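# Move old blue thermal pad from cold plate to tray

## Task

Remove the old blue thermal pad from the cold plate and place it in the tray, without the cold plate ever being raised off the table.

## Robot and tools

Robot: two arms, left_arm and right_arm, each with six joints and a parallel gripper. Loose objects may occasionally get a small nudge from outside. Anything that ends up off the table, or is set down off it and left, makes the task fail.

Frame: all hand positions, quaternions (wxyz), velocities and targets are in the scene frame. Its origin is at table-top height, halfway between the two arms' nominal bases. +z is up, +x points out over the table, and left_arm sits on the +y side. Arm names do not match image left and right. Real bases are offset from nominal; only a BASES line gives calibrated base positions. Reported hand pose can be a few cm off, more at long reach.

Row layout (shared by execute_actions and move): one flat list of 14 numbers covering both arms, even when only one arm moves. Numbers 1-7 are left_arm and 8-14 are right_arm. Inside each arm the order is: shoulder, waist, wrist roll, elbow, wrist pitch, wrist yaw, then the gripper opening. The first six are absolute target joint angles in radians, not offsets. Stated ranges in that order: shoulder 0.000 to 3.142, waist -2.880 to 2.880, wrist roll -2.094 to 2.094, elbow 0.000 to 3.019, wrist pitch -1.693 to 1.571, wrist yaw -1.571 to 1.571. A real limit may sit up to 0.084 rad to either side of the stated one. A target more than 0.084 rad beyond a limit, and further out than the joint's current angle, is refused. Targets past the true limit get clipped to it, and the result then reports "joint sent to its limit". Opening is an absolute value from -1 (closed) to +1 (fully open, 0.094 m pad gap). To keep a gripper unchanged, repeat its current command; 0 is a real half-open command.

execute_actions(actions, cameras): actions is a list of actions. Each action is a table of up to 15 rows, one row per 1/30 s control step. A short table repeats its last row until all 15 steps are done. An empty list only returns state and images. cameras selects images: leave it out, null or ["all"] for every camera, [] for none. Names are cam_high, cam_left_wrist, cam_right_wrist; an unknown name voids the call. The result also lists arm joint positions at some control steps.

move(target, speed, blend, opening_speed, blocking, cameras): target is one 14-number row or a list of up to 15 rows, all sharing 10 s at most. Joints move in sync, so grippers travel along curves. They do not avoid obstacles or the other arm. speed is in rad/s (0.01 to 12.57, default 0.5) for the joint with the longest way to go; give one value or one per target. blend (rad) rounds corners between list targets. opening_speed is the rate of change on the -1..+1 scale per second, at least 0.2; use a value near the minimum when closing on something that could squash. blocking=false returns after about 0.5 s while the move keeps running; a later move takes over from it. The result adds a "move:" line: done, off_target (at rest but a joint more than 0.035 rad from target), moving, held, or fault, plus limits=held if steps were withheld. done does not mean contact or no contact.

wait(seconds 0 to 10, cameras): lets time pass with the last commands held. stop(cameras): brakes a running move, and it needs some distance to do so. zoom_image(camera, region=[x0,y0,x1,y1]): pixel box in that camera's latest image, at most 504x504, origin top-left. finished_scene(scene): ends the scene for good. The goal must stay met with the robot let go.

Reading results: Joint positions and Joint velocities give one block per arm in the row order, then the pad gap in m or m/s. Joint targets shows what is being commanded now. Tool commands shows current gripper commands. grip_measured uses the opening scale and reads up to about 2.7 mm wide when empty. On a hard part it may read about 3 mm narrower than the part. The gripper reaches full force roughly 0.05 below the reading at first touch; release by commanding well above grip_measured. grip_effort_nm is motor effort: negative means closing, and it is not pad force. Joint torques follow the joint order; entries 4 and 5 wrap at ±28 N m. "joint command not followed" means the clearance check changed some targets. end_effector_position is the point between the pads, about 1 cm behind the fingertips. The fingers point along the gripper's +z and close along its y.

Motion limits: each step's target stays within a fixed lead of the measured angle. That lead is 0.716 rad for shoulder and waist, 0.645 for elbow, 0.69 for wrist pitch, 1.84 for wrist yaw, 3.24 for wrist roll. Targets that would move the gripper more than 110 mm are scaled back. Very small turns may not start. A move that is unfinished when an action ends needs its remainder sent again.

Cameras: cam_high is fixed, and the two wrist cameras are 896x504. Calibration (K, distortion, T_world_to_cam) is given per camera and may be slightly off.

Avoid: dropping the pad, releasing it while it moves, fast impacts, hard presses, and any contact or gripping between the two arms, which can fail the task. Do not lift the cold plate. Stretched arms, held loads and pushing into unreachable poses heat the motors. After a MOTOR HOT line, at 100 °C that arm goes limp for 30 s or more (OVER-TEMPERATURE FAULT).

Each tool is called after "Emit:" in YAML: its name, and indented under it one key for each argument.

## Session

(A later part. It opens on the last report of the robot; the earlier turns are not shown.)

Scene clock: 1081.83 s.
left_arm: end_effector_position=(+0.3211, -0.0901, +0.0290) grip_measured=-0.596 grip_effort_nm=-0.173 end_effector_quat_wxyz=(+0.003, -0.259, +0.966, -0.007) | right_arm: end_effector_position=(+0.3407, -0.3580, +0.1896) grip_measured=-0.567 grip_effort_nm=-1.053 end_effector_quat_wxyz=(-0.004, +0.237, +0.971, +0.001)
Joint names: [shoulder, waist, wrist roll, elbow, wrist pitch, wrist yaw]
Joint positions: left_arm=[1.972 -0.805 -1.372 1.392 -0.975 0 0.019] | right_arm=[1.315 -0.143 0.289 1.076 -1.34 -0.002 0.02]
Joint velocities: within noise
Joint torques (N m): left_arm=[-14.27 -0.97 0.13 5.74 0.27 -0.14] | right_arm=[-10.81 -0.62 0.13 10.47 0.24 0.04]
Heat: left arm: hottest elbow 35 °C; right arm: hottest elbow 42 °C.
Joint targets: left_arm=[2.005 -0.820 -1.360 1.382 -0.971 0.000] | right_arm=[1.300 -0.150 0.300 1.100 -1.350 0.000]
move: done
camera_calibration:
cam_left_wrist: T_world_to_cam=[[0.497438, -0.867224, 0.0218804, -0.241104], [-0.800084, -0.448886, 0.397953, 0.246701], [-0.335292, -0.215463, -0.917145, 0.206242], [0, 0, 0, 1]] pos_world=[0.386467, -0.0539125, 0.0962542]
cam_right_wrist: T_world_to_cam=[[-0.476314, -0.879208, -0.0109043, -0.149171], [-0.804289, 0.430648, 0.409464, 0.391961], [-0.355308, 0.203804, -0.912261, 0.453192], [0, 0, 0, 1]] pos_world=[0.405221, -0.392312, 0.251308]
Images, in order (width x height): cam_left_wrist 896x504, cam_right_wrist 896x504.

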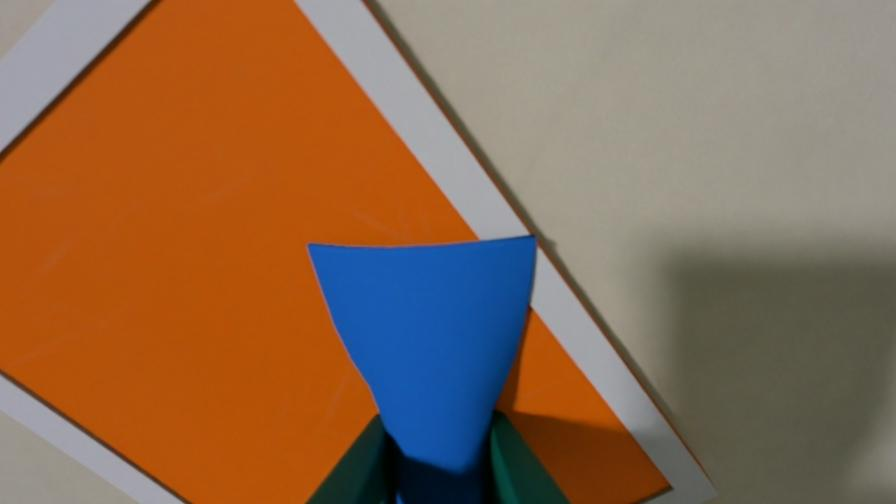

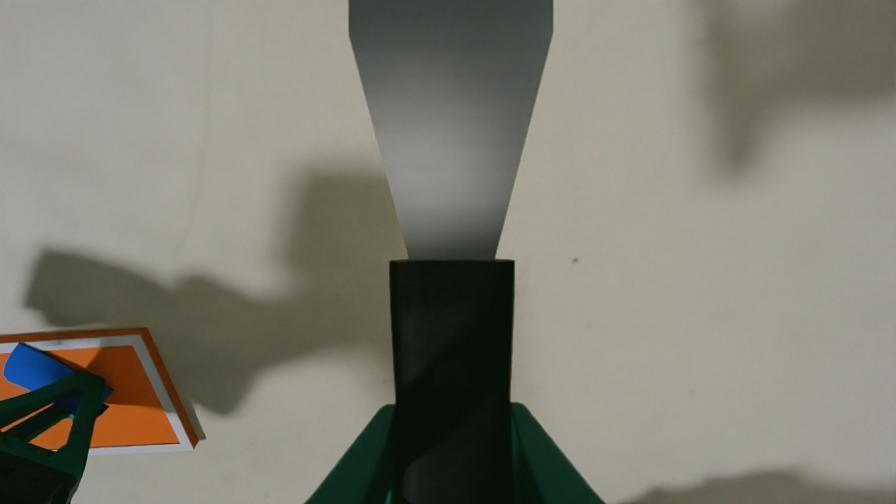

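Emit:
move:
  target: [2.005,-0.820,-1.360,1.382,-0.971,0.0,-0.80,1.30,-0.15,0.30,1.10,-1.35,0,-0.85]
  speed: 0.05
  opening_speed: 0.25
  cameras: ["cam_left_wrist", "cam_right_wrist"]

Scene clock: 1083.43 s.
left_arm: end_effector_position=(+0.3211, -0.0901, +0.0290) grip_measured=-0.796 grip_effort_nm=-0.193 end_effector_quat_wxyz=(+0.003, -0.259, +0.966, -0.007) | right_arm: end_effector_position=(+0.3407, -0.3580, +0.1896) grip_measured=-0.567 grip_effort_nm=-1.053 end_effector_quat_wxyz=(-0.004, +0.237, +0.971, +0.001)
Joint names: [shoulder, waist, wrist roll, elbow, wrist pitch, wrist yaw]
Joint positions: left_arm=[1.972 -0.805 -1.372 1.392 -0.975 0 0.01] | right_arm=[1.315 -0.143 0.289 1.076 -1.34 -0.002 0.02]
Joint velocities: within noise
Joint torques (N m): left_arm=[-14.39 -0.91 0.13 5.71 0.29 -0.14] | right_arm=[-10.75 -0.62 0.13 10.47 0.24 0.04]
Heat: left arm: hottest elbow 35 °C; right arm: hottest elbow 42 °C.
Joint targets: left_arm=[2.005 -0.820 -1.360 1.382 -0.971 0.000] | right_arm=[1.300 -0.150 0.300 1.100 -1.350 0.000]
move: done
camera_calibration:
cam_left_wrist: T_world_to_cam=[[0.497438, -0.867224, 0.0218804, -0.241104], [-0.800084, -0.448886, 0.397953, 0.246701], [-0.335292, -0.215463, -0.917145, 0.206242], [0, 0, 0, 1]] pos_world=[0.386467, -0.0539125, 0.0962542]
cam_right_wrist: T_world_to_cam=[[-0.476314, -0.879208, -0.0109043, -0.149171], [-0.804289, 0.430648, 0.409464, 0.391961], [-0.355308, 0.203804, -0.912261, 0.453192], [0, 0, 0, 1]] pos_world=[0.405221, -0.392312, 0.251308]
Images, in order (width x height): cam_left_wrist 896x504, cam_right_wrist 896x504.

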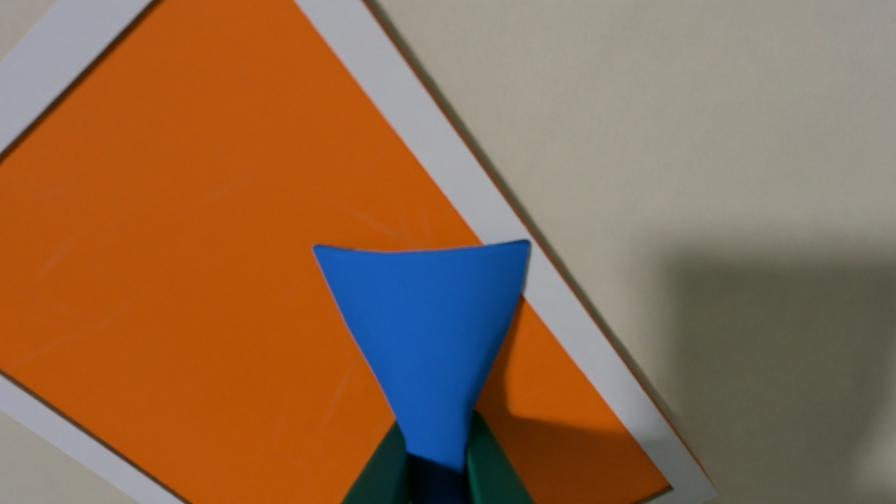

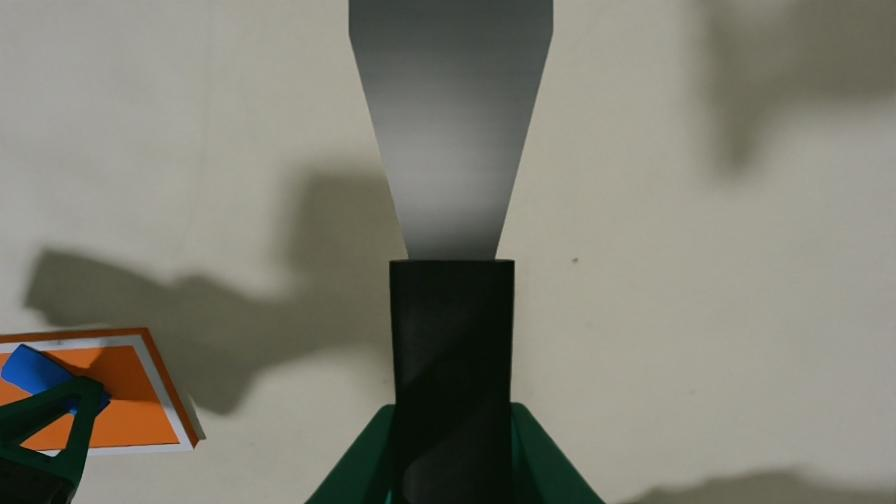

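Emit:
move:
  target: [2.003,-0.820,-1.360,1.384,-0.972,0.0,-0.89,1.30,-0.15,0.30,1.10,-1.35,0,-0.85]
  speed: 0.05
  opening_speed: 0.2
  cameras: ["cam_left_wrist"]

Scene clock: 1085.07 s.
left_arm: end_effector_position=(+0.3211, -0.0901, +0.0290) grip_measured=-0.882 grip_effort_nm=-0.413 end_effector_quat_wxyz=(+0.003, -0.259, +0.966, -0.007) | right_arm: end_effector_position=(+0.3407, -0.3580, +0.1896) grip_measured=-0.567 grip_effort_nm=-1.053 end_effector_quat_wxyz=(-0.004, +0.237, +0.971, +0.001)
Joint names: [shoulder, waist, wrist roll, elbow, wrist pitch, wrist yaw]
Joint positions: left_arm=[1.972 -0.805 -1.372 1.392 -0.975 0 0.006] | right_arm=[1.315 -0.143 0.289 1.076 -1.34 -0.002 0.02]
Joint velocities: within noise
Joint torques (N m): left_arm=[-14.51 -0.91 0.12 5.86 0.25 -0.14] | right_arm=[-10.75 -0.62 0.13 10.45 0.24 0.04]
Heat: left arm: hottest elbow 35 °C; right arm: hottest elbow 42 °C.
Joint targets: left_arm=[2.003 -0.820 -1.360 1.384 -0.972 0.000] | right_arm=[1.300 -0.150 0.300 1.100 -1.350 0.000]
move: done
camera_calibration:
cam_left_wrist: T_world_to_cam=[[0.497438, -0.867224, 0.0218804, -0.241104], [-0.800084, -0.448886, 0.397953, 0.246701], [-0.335292, -0.215463, -0.917145, 0.206242], [0, 0, 0, 1]] pos_world=[0.386467, -0.0539125, 0.0962542]
Images, in order (width x height): cam_left_wrist 896x504.

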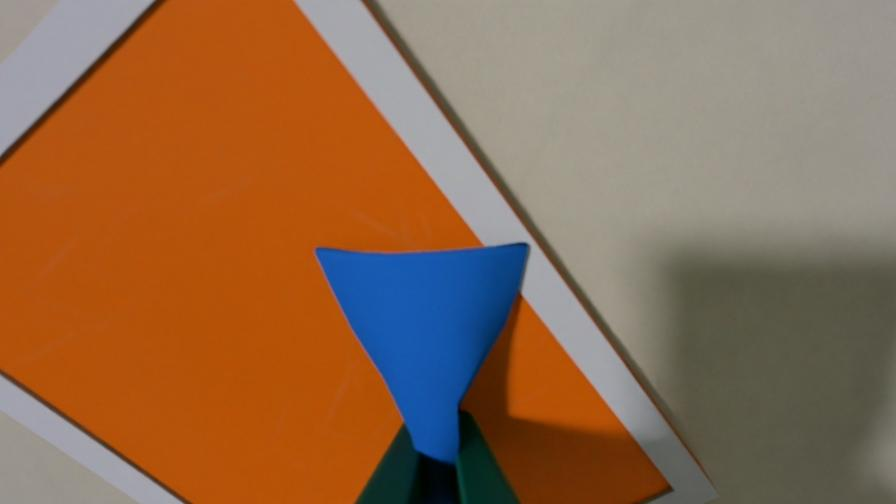

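Emit:
move:
  target:
    - [1.958,-0.820,-1.360,1.434,-1.005,0.0,-0.89,1.30,-0.15,0.30,1.10,-1.35,0,-0.85]
    - [1.932,-0.820,-1.360,1.452,-1.032,0.0,-0.89,1.30,-0.15,0.30,1.10,-1.35,0,-0.85]
  speed: 0.05
  cameras: ["cam_left_wrist", "cam_right_wrist"]

Scene clock: 1087.83 s.
left_arm: end_effector_position=(+0.3228, -0.0920, +0.0552) grip_measured=-0.883 grip_effort_nm=-0.408 end_effector_quat_wxyz=(+0.005, -0.259, +0.966, -0.011) | right_arm: end_effector_position=(+0.3407, -0.3580, +0.1896) grip_measured=-0.567 grip_effort_nm=-1.053 end_effector_quat_wxyz=(-0.004, +0.237, +0.971, +0.001)
Joint names: [shoulder, waist, wrist roll, elbow, wrist pitch, wrist yaw]
Joint positions: left_arm=[1.937 -0.805 -1.372 1.416 -1.024 0 0.005] | right_arm=[1.315 -0.143 0.289 1.076 -1.34 -0.002 0.02]
Joint velocities: within noise
Joint torques (N m): left_arm=[-17.08 -0.79 0.13 9.22 -0.13 -0.14] | right_arm=[-10.75 -0.62 0.13 10.44 0.23 0.04]
Heat: left arm: hottest elbow 35 °C; right arm: hottest elbow 42 °C.
Joint targets: left_arm=[1.932 -0.820 -1.360 1.452 -1.032 0.000] | right_arm=[1.300 -0.150 0.300 1.100 -1.350 0.000]
move: off_target (left_arm); left_arm: the elbow is farthest, 0.036 rad from its target
camera_calibration:
cam_left_wrist: T_world_to_cam=[[0.497243, -0.867076, 0.0304825, -0.244563], [-0.802413, -0.44623, 0.396248, 0.237891], [-0.329975, -0.221491, -0.917637, 0.228055], [0, 0, 0, 1]] pos_world=[0.387746, -0.0553885, 0.122463]
cam_right_wrist: T_world_to_cam=[[-0.476314, -0.879208, -0.0109043, -0.149171], [-0.804289, 0.430648, 0.409464, 0.391961], [-0.355308, 0.203804, -0.912261, 0.453192], [0, 0, 0, 1]] pos_world=[0.405221, -0.392312, 0.251308]
Images, in order (width x height): cam_left_wrist 896x504, cam_right_wrist 896x504.

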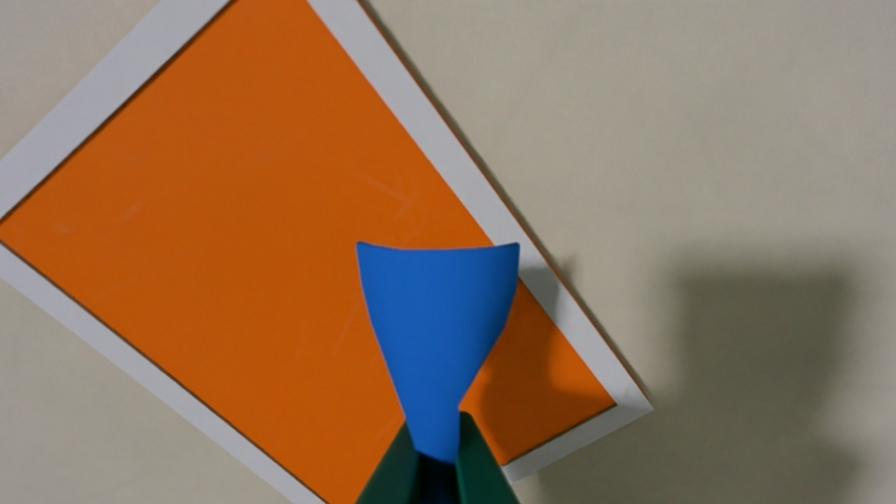

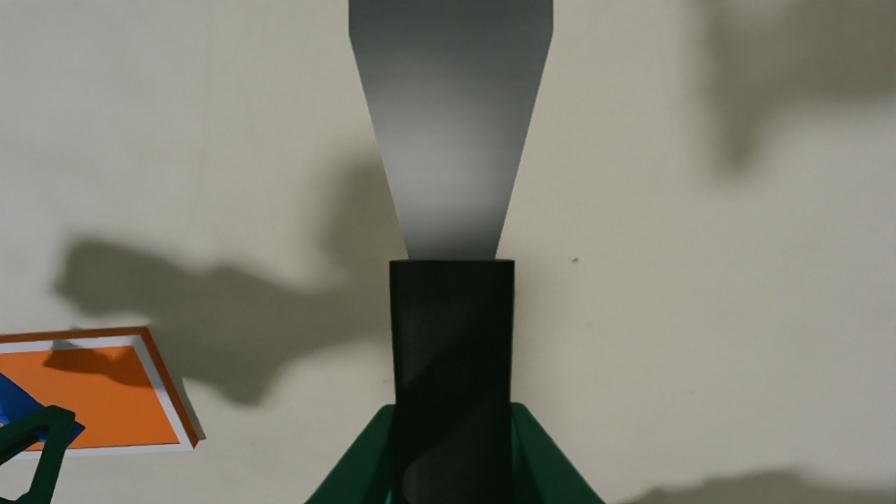

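Emit:
move:
  target: [1.860,-0.815,-1.360,1.543,-1.215,0.0,-0.89,1.30,-0.15,0.30,1.10,-1.35,0,-0.85]
  speed: 0.12
  cameras: ["cam_left_wrist"]

Scene clock: 1091.00 s.
left_arm: end_effector_position=(+0.3201, -0.0890, +0.1228) grip_measured=-0.883 grip_effort_nm=-0.403 end_effector_quat_wxyz=(+0.000, -0.259, +0.966, +0.000) | right_arm: end_effector_position=(+0.3407, -0.3580, +0.1896) grip_measured=-0.567 grip_effort_nm=-1.053 end_effector_quat_wxyz=(-0.004, +0.237, +0.971, +0.001)
Joint names: [shoulder, waist, wrist roll, elbow, wrist pitch, wrist yaw]
Joint positions: left_arm=[1.866 -0.805 -1.372 1.503 -1.207 0 0.005] | right_arm=[1.315 -0.143 0.289 1.076 -1.34 -0.002 0.02]
Joint velocities: within noise
Joint torques (N m): left_arm=[-16.44 -0.44 0.12 9.98 -0.34 -0.14] | right_arm=[-10.7 -0.62 0.13 10.45 0.24 0.04]
Heat: left arm: hottest elbow 35 °C; right arm: hottest elbow 41 °C.
Joint targets: left_arm=[1.860 -0.815 -1.360 1.543 -1.215 0.000] | right_arm=[1.300 -0.150 0.300 1.100 -1.350 0.000]
move: off_target (left_arm); left_arm: the elbow is farthest, 0.040 rad from its target
camera_calibration:
cam_left_wrist: T_world_to_cam=[[0.497563, -0.867406, 0.00615459, -0.239872], [-0.795857, -0.453676, 0.400985, 0.20694], [-0.345025, -0.204414, -0.916064, 0.296094], [0, 0, 0, 1]] pos_world=[0.386206, -0.0536565, 0.189737]
Images, in order (width x height): cam_left_wrist 896x504.

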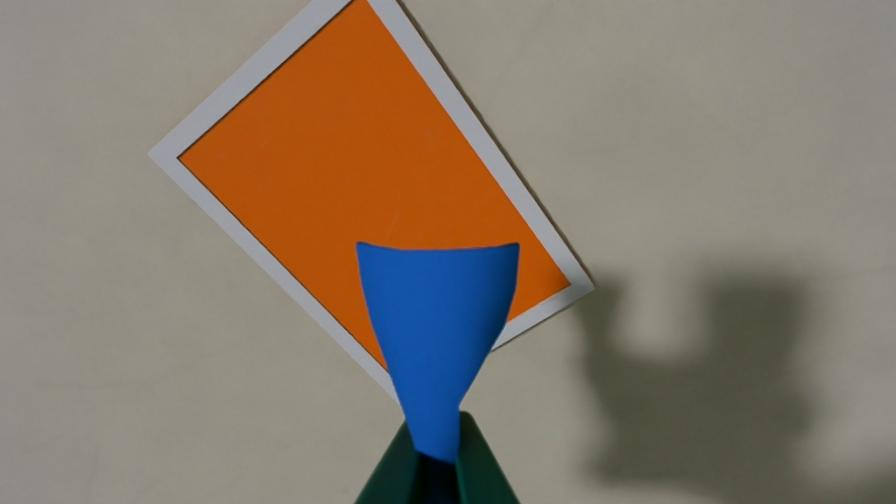

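Emit:
move:
  target: [1.585,0.252,-1.36,1.25,-1.197,0.0,-0.89,1.30,-0.15,0.30,1.10,-1.35,0,-0.85]
  speed: 0.4
  cameras: ["cam_left_wrist"]

Scene clock: 1095.20 s.
left_arm: end_effector_position=(+0.4088, +0.4204, +0.1657) grip_measured=-0.883 grip_effort_nm=-0.403 end_effector_quat_wxyz=(-0.010, +0.709, -0.705, +0.007) | right_arm: end_effector_position=(+0.3407, -0.3580, +0.1896) grip_measured=-0.567 grip_effort_nm=-1.057 end_effector_quat_wxyz=(-0.004, +0.237, +0.971, +0.001)
Joint names: [shoulder, waist, wrist roll, elbow, wrist pitch, wrist yaw]
Joint positions: left_arm=[1.593 0.247 -1.372 1.252 -1.206 0 0.005] | right_arm=[1.315 -0.143 0.289 1.076 -1.34 -0.002 0.02]
Joint velocities: within noise
Joint torques (N m): left_arm=[-13.16 0.73 0.13 7.28 0.44 -0.15] | right_arm=[-10.81 -0.62 0.13 10.44 0.25 0.04]
Heat: left arm: hottest elbow 35 °C; right arm: hottest elbow 41 °C.
Joint targets: left_arm=[1.585 0.252 -1.360 1.250 -1.197 0.000] | right_arm=[1.300 -0.150 0.300 1.100 -1.350 0.000]
move: done
camera_calibration:
cam_left_wrist: T_world_to_cam=[[0.999566, 0.00208015, 0.0293727, -0.417009], [-0.00973984, -0.917999, 0.396463, 0.366083], [0.0277889, -0.396577, -0.917581, 0.398822], [0, 0, 0, 1]] pos_world=[0.409311, 0.495095, 0.233062]
Images, in order (width x height): cam_left_wrist 896x504.

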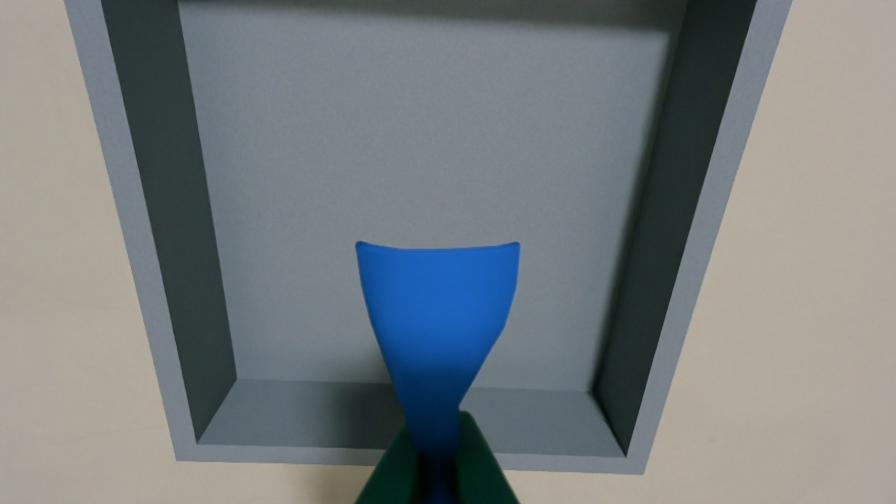

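Emit:
move:
  target:
    - [1.757,0.252,-1.36,1.113,-0.937,0.0,-0.89,1.30,-0.15,0.30,1.10,-1.35,0,-0.85]
    - [1.794,0.252,-1.36,1.093,-0.880,0.0,-0.89,1.30,-0.15,0.30,1.10,-1.35,0,-0.85]
  speed: [0.2, 0.08]
  blend: 0.01
  cameras: ["cam_left_wrist", "cam_high"]

Scene clock: 1100.70 s.
left_arm: end_effector_position=(+0.4070, +0.4201, +0.0320) grip_measured=-0.883 grip_effort_nm=-0.398 end_effector_quat_wxyz=(+0.000, +0.709, -0.705, +0.000) | right_arm: end_effector_position=(+0.3407, -0.3580, +0.1896) grip_measured=-0.567 grip_effort_nm=-1.053 end_effector_quat_wxyz=(-0.004, +0.237, +0.971, +0.001)
Joint names: [shoulder, waist, wrist roll, elbow, wrist pitch, wrist yaw]
Joint positions: left_arm=[1.777 0.247 -1.372 1.094 -0.889 0 0.005] | right_arm=[1.315 -0.143 0.289 1.076 -1.34 -0.002 0.02]
Joint velocities: within noise
Joint torques (N m): left_arm=[-12.22 0.73 0.13 5.9 0.46 -0.15] | right_arm=[-10.75 -0.62 0.13 10.45 0.23 0.04]
Heat: left arm: hottest elbow 35 °C; right arm: hottest elbow 41 °C.
Joint targets: left_arm=[1.794 0.252 -1.360 1.093 -0.880 0.000] | right_arm=[1.300 -0.150 0.300 1.100 -1.350 0.000]
move: done
camera_calibration:
cam_left_wrist: T_world_to_cam=[[0.999985, 0.00216556, 0.00505464, -0.410666], [-0.0000443756, -0.915984, 0.401215, 0.413748], [0.00549882, -0.401209, -0.91597, 0.286977], [0, 0, 0, 1]] pos_world=[0.4091, 0.495014, 0.0989362]
Images, in order (width x height): cam_high 896x504, cam_left_wrist 896x504.

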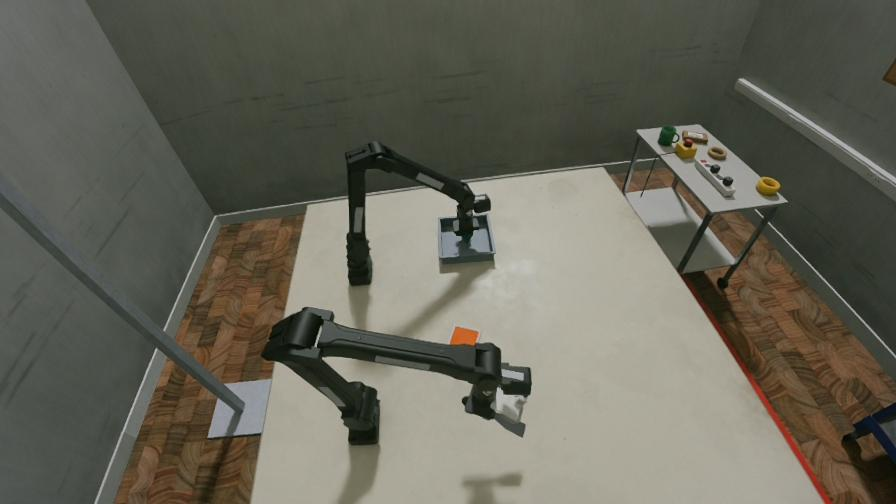

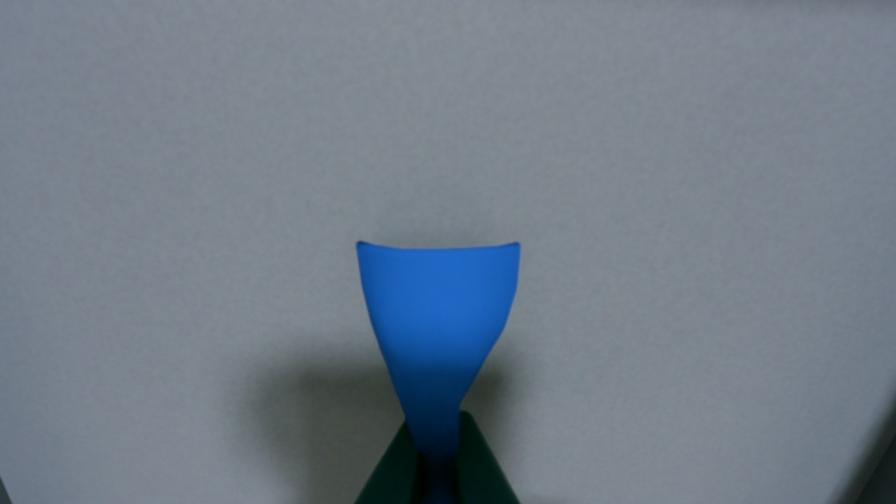

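Emit:
move:
  target:
    - [1.801,0.252,-1.36,1.088,-0.869,0.0,-0.89,1.30,-0.15,0.30,1.10,-1.35,0,-0.85]
    - [1.801,0.252,-1.36,1.088,-0.869,0.0,0.15,1.30,-0.15,0.30,1.10,-1.35,0,-0.85]
  speed: 0.06
  opening_speed: 0.5
  cameras: ["cam_left_wrist"]

Scene clock: 1104.87 s.
left_arm: end_effector_position=(+0.4069, +0.4200, +0.0281) grip_measured=+0.147 grip_effort_nm=0.105 end_effector_quat_wxyz=(+0.000, +0.709, -0.705, +0.000) | right_arm: end_effector_position=(+0.3407, -0.3580, +0.1896) grip_measured=-0.567 grip_effort_nm=-1.057 end_effector_quat_wxyz=(-0.004, +0.237, +0.971, +0.001)
Joint names: [shoulder, waist, wrist roll, elbow, wrist pitch, wrist yaw]
Joint positions: left_arm=[1.783 0.247 -1.372 1.09 -0.877 0 0.054] | right_arm=[1.315 -0.143 0.289 1.076 -1.34 -0.002 0.02]
Joint velocities: within noise
Joint torques (N m): left_arm=[-12.1 0.79 0.13 5.74 0.43 -0.14] | right_arm=[-10.75 -0.67 0.13 10.47 0.24 0.04]
Heat: left arm: hottest elbow 35 °C; right arm: hottest elbow 41 °C.
Joint targets: left_arm=[1.801 0.252 -1.360 1.088 -0.869 0.000] | right_arm=[1.300 -0.150 0.300 1.100 -1.350 0.000]
move: done
camera_calibration:
cam_left_wrist: T_world_to_cam=[[0.999976, 0.00209845, 0.0066194, -0.410653], [-0.000731466, -0.916112, 0.400923, 0.415683], [0.00690542, -0.400918, -0.916088, 0.282698], [0, 0, 0, 1]] pos_world=[0.408995, 0.495012, 0.0950379]
Images, in order (width x height): cam_left_wrist 896x504.

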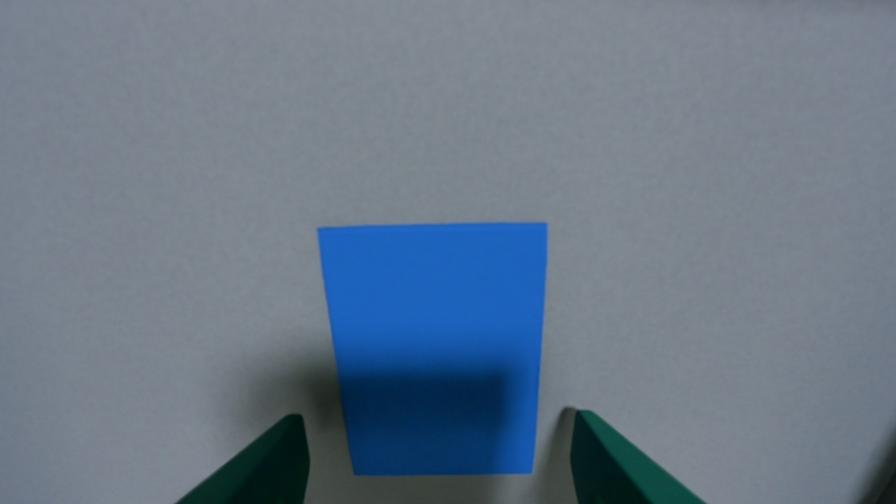

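Emit:
move:
  target:
    - [1.757,0.252,-1.36,1.125,-0.95,0.0,0.15,1.34,-0.15,0.30,0.90,-0.95,0,-0.85]
    - [1.585,0.252,-1.36,1.25,-1.197,0.0,0.15,1.40,-0.15,0.30,0.69,-0.39,0,-0.85]
  speed: 0.4
  blend: 0.03

Scene clock: 1116.63 s.
left_arm: end_effector_position=(+0.3981, +0.4182, +0.1535) grip_measured=+0.148 grip_effort_nm=0.100 end_effector_quat_wxyz=(-0.002, +0.709, -0.705, +0.002) | right_arm: end_effector_position=(+0.4019, -0.3698, +0.0637) grip_measured=-0.567 grip_effort_nm=-1.053 end_effector_quat_wxyz=(+0.232, +0.231, +0.945, +0.012)
Joint names: [shoulder, waist, wrist roll, elbow, wrist pitch, wrist yaw]
Joint positions: left_arm=[1.588 0.247 -1.372 1.212 -1.189 0 0.054] | right_arm=[1.383 -0.143 0.289 0.69 -0.408 -0.002 0.02]
Joint velocities: within noise
Joint torques (N m): left_arm=[-12.4 0.73 0.12 9.92 -0.21 -0.15] | right_arm=[-8 -0.67 0.12 7.57 2.21 0.03]
Heat: left arm: hottest elbow 35 °C; right arm: hottest elbow 41 °C.
Joint targets: left_arm=[1.585 0.252 -1.360 1.250 -1.197 0.000] | right_arm=[1.400 -0.150 0.300 0.690 -0.390 0.000]
move: off_target (left_arm); left_arm: the elbow is farthest, 0.038 rad from its target
camera_calibration:
cam_left_wrist: T_world_to_cam=[[0.999929, 0.00209333, 0.0117699, -0.403375], [-0.00278848, -0.91655, 0.399911, 0.364875], [0.0116249, -0.399915, -0.916478, 0.394678], [0, 0, 0, 1]] pos_world=[0.399776, 0.493108, 0.220544]
cam_right_wrist: T_world_to_cam=[[-0.438313, -0.88654, -0.148082, -0.141021], [-0.893355, 0.447838, -0.0368503, 0.568337], [0.0989861, 0.116138, -0.988288, 0.152327], [0, 0, 0, 1]] pos_world=[0.430837, -0.397234, 0.150604]

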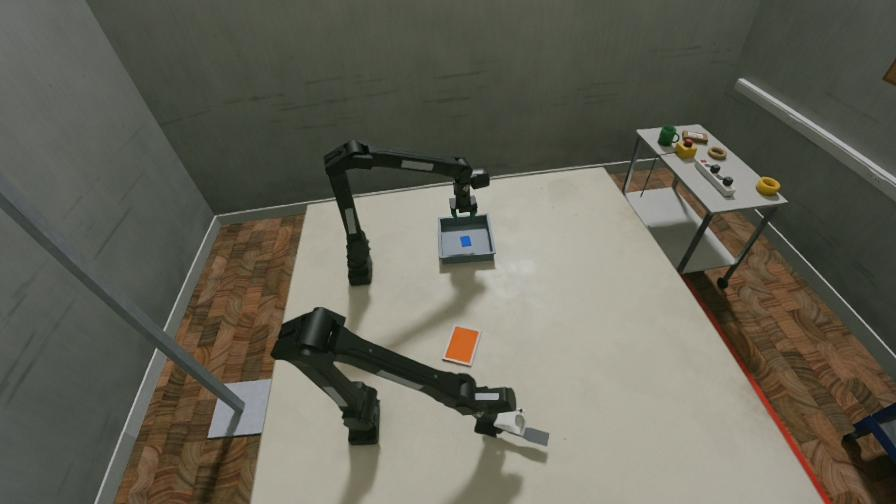

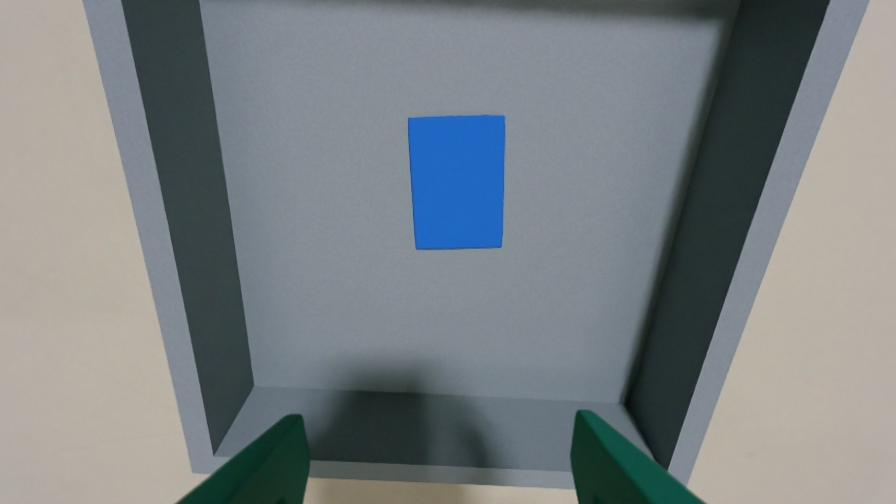

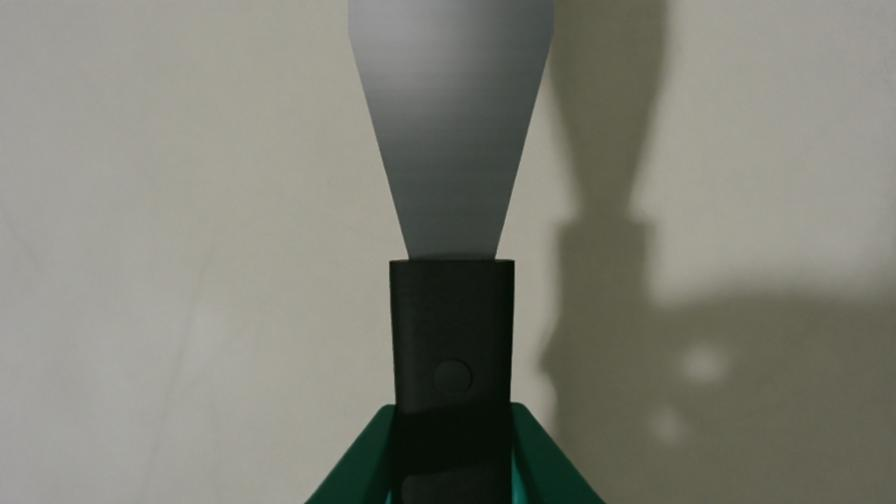

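Emit:
move:
  target:
    - [1.585,0.252,-1.36,1.25,-1.197,0.0,0.15,1.480,-0.15,0.30,0.650,-0.275,0,-0.85]
    - [1.585,0.252,-1.36,1.25,-1.197,0.0,0.15,1.492,-0.15,0.30,0.644,-0.261,0,-0.85]
  speed: [0.15, 0.06]
  cameras: ["cam_high", "cam_right_wrist"]

Scene clock: 1120.07 s.
left_arm: end_effector_position=(+0.3979, +0.4182, +0.1535) grip_measured=+0.148 grip_effort_nm=0.100 end_effector_quat_wxyz=(-0.002, +0.709, -0.705, +0.002) | right_arm: end_effector_position=(+0.4010, -0.3697, +0.0264) grip_measured=-0.567 grip_effort_nm=-1.048 end_effector_quat_wxyz=(+0.232, +0.231, +0.945, +0.012)
Joint names: [shoulder, waist, wrist roll, elbow, wrist pitch, wrist yaw]
Joint positions: left_arm=[1.588 0.247 -1.372 1.212 -1.19 0 0.054] | right_arm=[1.47 -0.143 0.289 0.647 -0.279 -0.002 0.02]
Joint velocities: within noise
Joint torques (N m): left_arm=[-12.51 0.73 0.13 9.84 -0.17 -0.14] | right_arm=[-7.94 -0.67 0.12 6.56 2.19 0.04]
Heat: left arm: hottest elbow 35 °C; right arm: hottest elbow 41 °C.
Joint targets: left_arm=[1.585 0.252 -1.360 1.250 -1.197 0.000] | right_arm=[1.492 -0.150 0.300 0.644 -0.261 0.000]
move: off_target (left_arm); left_arm: the elbow is farthest, 0.038 rad from its target
camera_calibration:
cam_right_wrist: T_world_to_cam=[[-0.438417, -0.88651, -0.147956, -0.146764], [-0.893381, 0.447845, -0.0361288, 0.566135], [0.0982898, 0.116342, -0.988334, 0.115917], [0, 0, 0, 1]] pos_world=[0.430037, -0.397134, 0.113304]
Images, in order (width x height): cam_high 896x504, cam_right_wrist 896x504.

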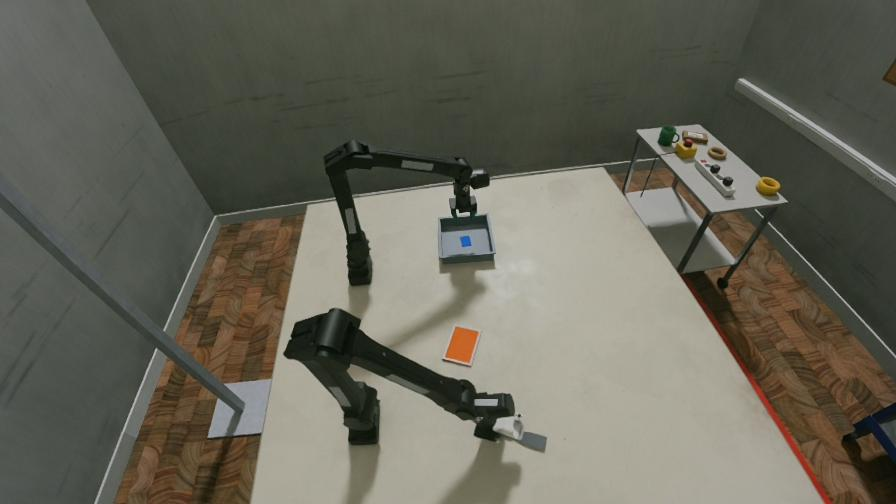

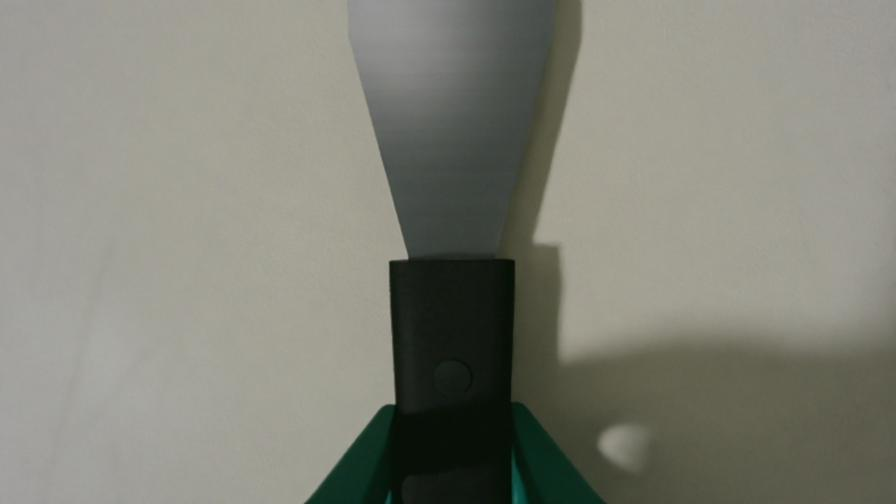

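Emit:
move:
  target: [1.585,0.252,-1.36,1.25,-1.197,0.0,0.15,1.502,-0.15,0.30,0.640,-0.247,0,-0.85]
  speed: 0.05
  cameras: ["cam_right_wrist"]

Scene clock: 1121.63 s.
left_arm: end_effector_position=(+0.3979, +0.4182, +0.1535) grip_measured=+0.148 grip_effort_nm=0.100 end_effector_quat_wxyz=(-0.002, +0.709, -0.705, +0.002) | right_arm: end_effector_position=(+0.4037, -0.3702, +0.0262) grip_measured=-0.567 grip_effort_nm=-1.053 end_effector_quat_wxyz=(+0.237, +0.230, +0.944, +0.012)
Joint names: [shoulder, waist, wrist roll, elbow, wrist pitch, wrist yaw]
Joint positions: left_arm=[1.588 0.247 -1.372 1.212 -1.19 0 0.054] | right_arm=[1.475 -0.143 0.289 0.647 -0.264 -0.002 0.02]
Joint velocities: within noise
Joint torques (N m): left_arm=[-12.57 0.67 0.13 9.85 -0.18 -0.15] | right_arm=[-7.65 -0.67 0.11 6.24 2.15 0.04]
Heat: left arm: hottest elbow 36 °C; right arm: hottest elbow 41 °C.
Joint targets: left_arm=[1.585 0.252 -1.360 1.250 -1.197 0.000] | right_arm=[1.502 -0.150 0.300 0.640 -0.247 0.000]
move: off_target (left_arm); left_arm: the elbow is farthest, 0.038 rad from its target
camera_calibration:
cam_right_wrist: T_world_to_cam=[[-0.436898, -0.886817, -0.150585, -0.146704], [-0.892971, 0.447751, -0.0460599, 0.568794], [0.108271, 0.114345, -0.987523, 0.110684], [0, 0, 0, 1]] pos_world=[0.431838, -0.397435, 0.11341]
Images, in order (width x height): cam_right_wrist 896x504.

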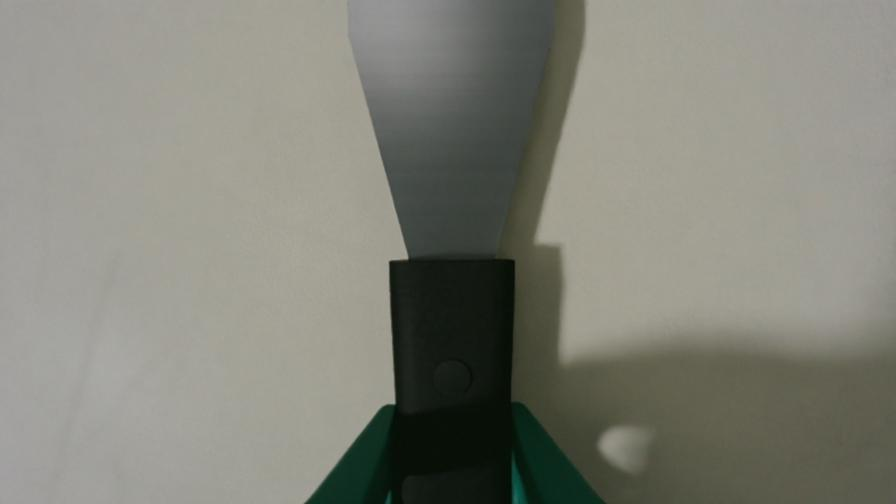

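Emit:
move:
  target: [1.585,0.252,-1.36,1.25,-1.197,0.0,0.15,1.512,-0.15,0.30,0.632,-0.247,0,-0.85]
  speed: 0.05
  cameras: ["cam_right_wrist"]

Scene clock: 1123.07 s.
left_arm: end_effector_position=(+0.3979, +0.4182, +0.1535) grip_measured=+0.148 grip_effort_nm=0.105 end_effector_quat_wxyz=(-0.002, +0.709, -0.705, +0.002) | right_arm: end_effector_position=(+0.4035, -0.3701, +0.0259) grip_measured=-0.567 grip_effort_nm=-1.053 end_effector_quat_wxyz=(+0.238, +0.230, +0.943, +0.012)
Joint names: [shoulder, waist, wrist roll, elbow, wrist pitch, wrist yaw]
Joint positions: left_arm=[1.588 0.247 -1.372 1.212 -1.19 0 0.054] | right_arm=[1.475 -0.143 0.289 0.645 -0.26 -0.002 0.02]
Joint velocities: within noise
Joint torques (N m): left_arm=[-12.45 0.79 0.13 9.85 -0.18 -0.14] | right_arm=[-6.71 -0.67 0.11 5.81 2 0.03]
Heat: left arm: hottest elbow 36 °C; right arm: hottest elbow 41 °C.
Joint targets: left_arm=[1.585 0.252 -1.360 1.250 -1.197 0.000] | right_arm=[1.512 -0.150 0.300 0.632 -0.247 0.000]
move: off_target (left_arm, right_arm); left_arm: the elbow is farthest, 0.038 rad from its target; right_arm: the shoulder is farthest, 0.037 rad from its target
camera_calibration:
cam_right_wrist: T_world_to_cam=[[-0.436606, -0.886872, -0.151106, -0.146925], [-0.892895, 0.447719, -0.0478224, 0.568532], [0.110065, 0.114042, -0.98736, 0.109509], [0, 0, 0, 1]] pos_world=[0.431438, -0.397335, 0.113112]
Images, in order (width x height): cam_right_wrist 896x504.

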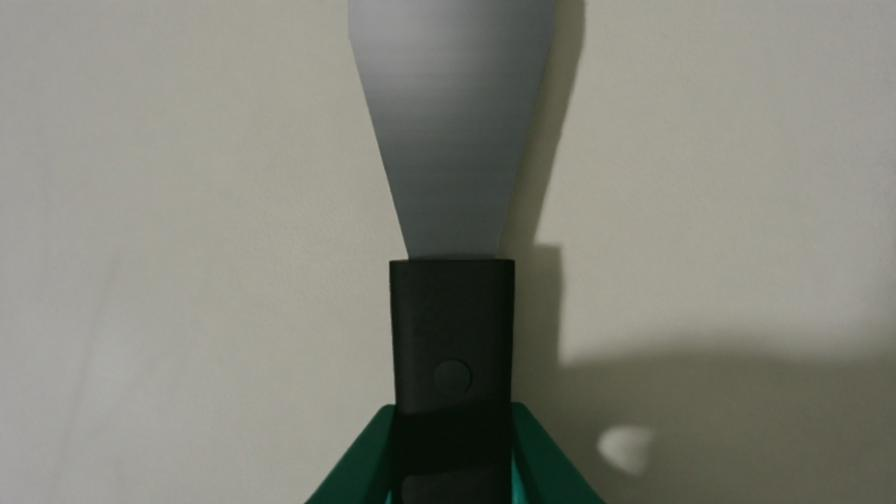

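Emit:
move:
  target: [1.585,0.252,-1.36,1.25,-1.197,0.0,0.15,1.505,-0.15,0.30,0.636,-0.247,0,-0.25]
  speed: 0.05
  opening_speed: 0.25
  cameras: ["cam_right_wrist", "cam_high"]

Scene clock: 1127.60 s.
left_arm: end_effector_position=(+0.3979, +0.4182, +0.1535) grip_measured=+0.148 grip_effort_nm=0.100 end_effector_quat_wxyz=(-0.002, +0.709, -0.705, +0.002) | right_arm: end_effector_position=(+0.4050, -0.3703, +0.0266) grip_measured=-0.253 grip_effort_nm=0.085 end_effector_quat_wxyz=(+0.242, +0.230, +0.943, +0.013)
Joint names: [shoulder, waist, wrist roll, elbow, wrist pitch, wrist yaw]
Joint positions: left_arm=[1.588 0.247 -1.372 1.212 -1.19 0 0.054] | right_arm=[1.475 -0.143 0.289 0.645 -0.252 -0.002 0.035]
Joint velocities: within noise
Joint torques (N m): left_arm=[-12.45 0.73 0.12 9.88 -0.2 -0.15] | right_arm=[-7.36 -0.62 0.12 6.15 1.74 0.04]
Heat: left arm: hottest elbow 36 °C; right arm: hottest elbow 40 °C.
Joint targets: left_arm=[1.585 0.252 -1.360 1.250 -1.197 0.000] | right_arm=[1.505 -0.150 0.300 0.636 -0.247 0.000]
move: off_target (left_arm); left_arm: the elbow is farthest, 0.038 rad from its target
camera_calibration:
cam_right_wrist: T_world_to_cam=[[-0.435362, -0.8871, -0.15334, -0.146885], [-0.8926, 0.447518, -0.0547097, 0.569919], [0.117155, 0.113053, -0.986658, 0.106886], [0, 0, 0, 1]] pos_world=[0.432239, -0.397435, 0.114116]
Images, in order (width x height): cam_high 896x504, cam_right_wrist 896x504.

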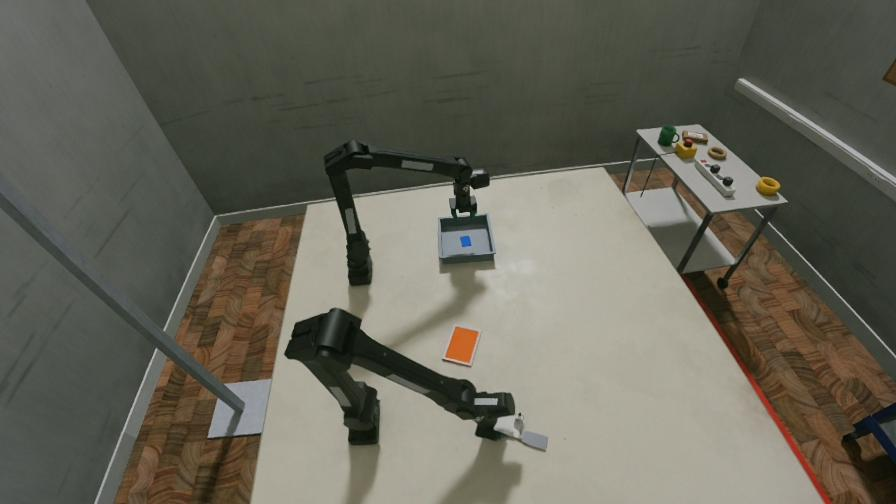

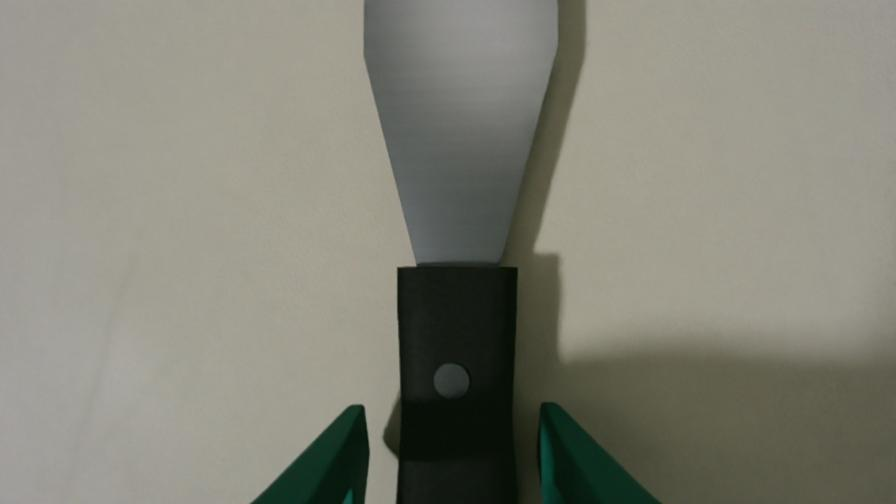

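Emit:
move:
  target: [1.585,0.252,-1.36,1.25,-1.197,0.0,0.15,1.275,-0.15,0.30,0.755,-0.64,0,-0.25]
  speed: 0.3

Scene clock: 1130.60 s.
left_arm: end_effector_position=(+0.3979, +0.4182, +0.1535) grip_measured=+0.148 grip_effort_nm=0.100 end_effector_quat_wxyz=(-0.002, +0.709, -0.705, +0.002) | right_arm: end_effector_position=(+0.3718, -0.3640, +0.0908) grip_measured=-0.252 grip_effort_nm=0.071 end_effector_quat_wxyz=(+0.187, +0.233, +0.954, +0.010)
Joint names: [shoulder, waist, wrist roll, elbow, wrist pitch, wrist yaw]
Joint positions: left_arm=[1.588 0.247 -1.372 1.212 -1.19 0 0.054] | right_arm=[1.284 -0.143 0.289 0.717 -0.628 -0.002 0.035]
Joint velocities: within noise
Joint torques (N m): left_arm=[-12.51 0.73 0.12 9.85 -0.18 -0.15] | right_arm=[-9.17 -0.62 0.12 10.96 0.87 0.03]
Heat: left arm: hottest elbow 37 °C; right arm: hottest elbow 40 °C.
Joint targets: left_arm=[1.585 0.252 -1.360 1.250 -1.197 0.000] | right_arm=[1.275 -0.150 0.300 0.755 -0.640 0.000]
move: off_target (left_arm, right_arm); left_arm: the elbow is farthest, 0.038 rad from its target; right_arm: the elbow is farthest, 0.038 rad from its target
camera_calibration:
cam_left_wrist: T_world_to_cam=[[0.999936, 0.00212411, 0.0110985, -0.403148], [-0.00249378, -0.916476, 0.400083, 0.364684], [0.0110213, -0.400085, -0.916412, 0.394989], [0, 0, 0, 1]] pos_world=[0.399678, 0.493109, 0.220543]
cam_right_wrist: T_world_to_cam=[[-0.4508, -0.884132, -0.122838, -0.141849], [-0.892591, 0.44769, 0.0534264, 0.531254], [0.00775758, 0.133729, -0.990988, 0.22195], [0, 0, 0, 1]] pos_world=[0.408526, -0.392932, 0.174142]

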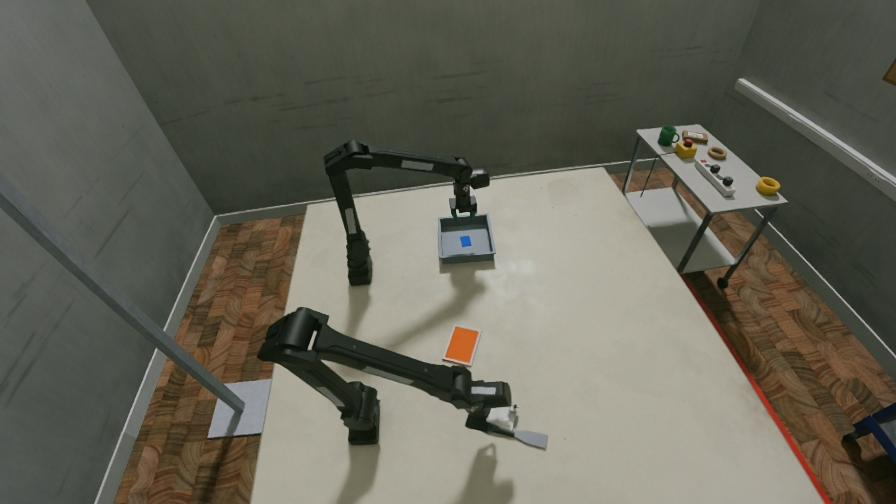

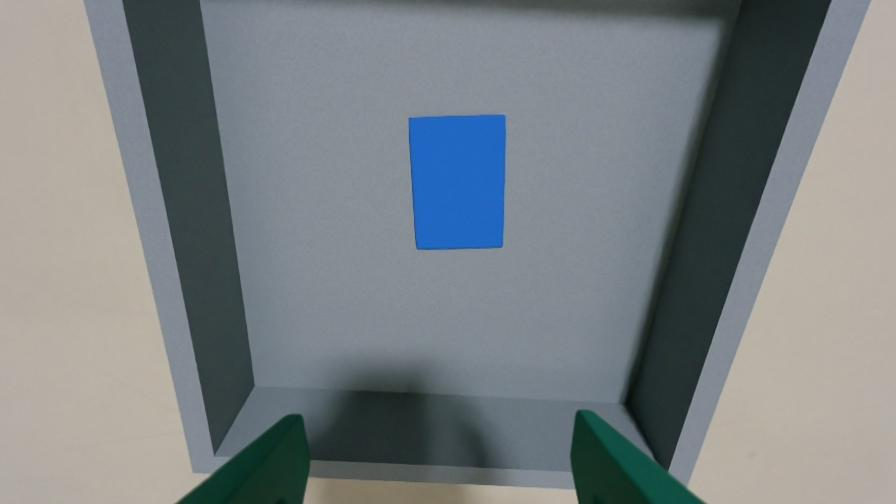

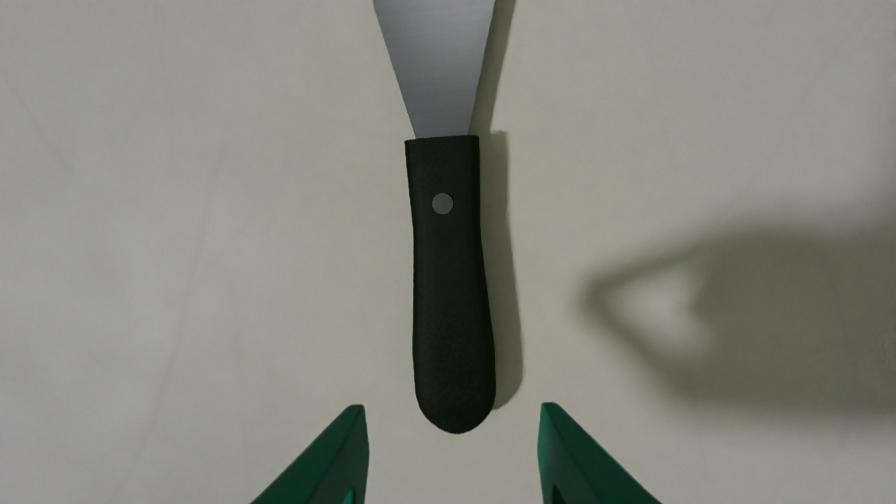

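Emit:
finished_scene:
  scene: 2

The scene is finished: the task was done.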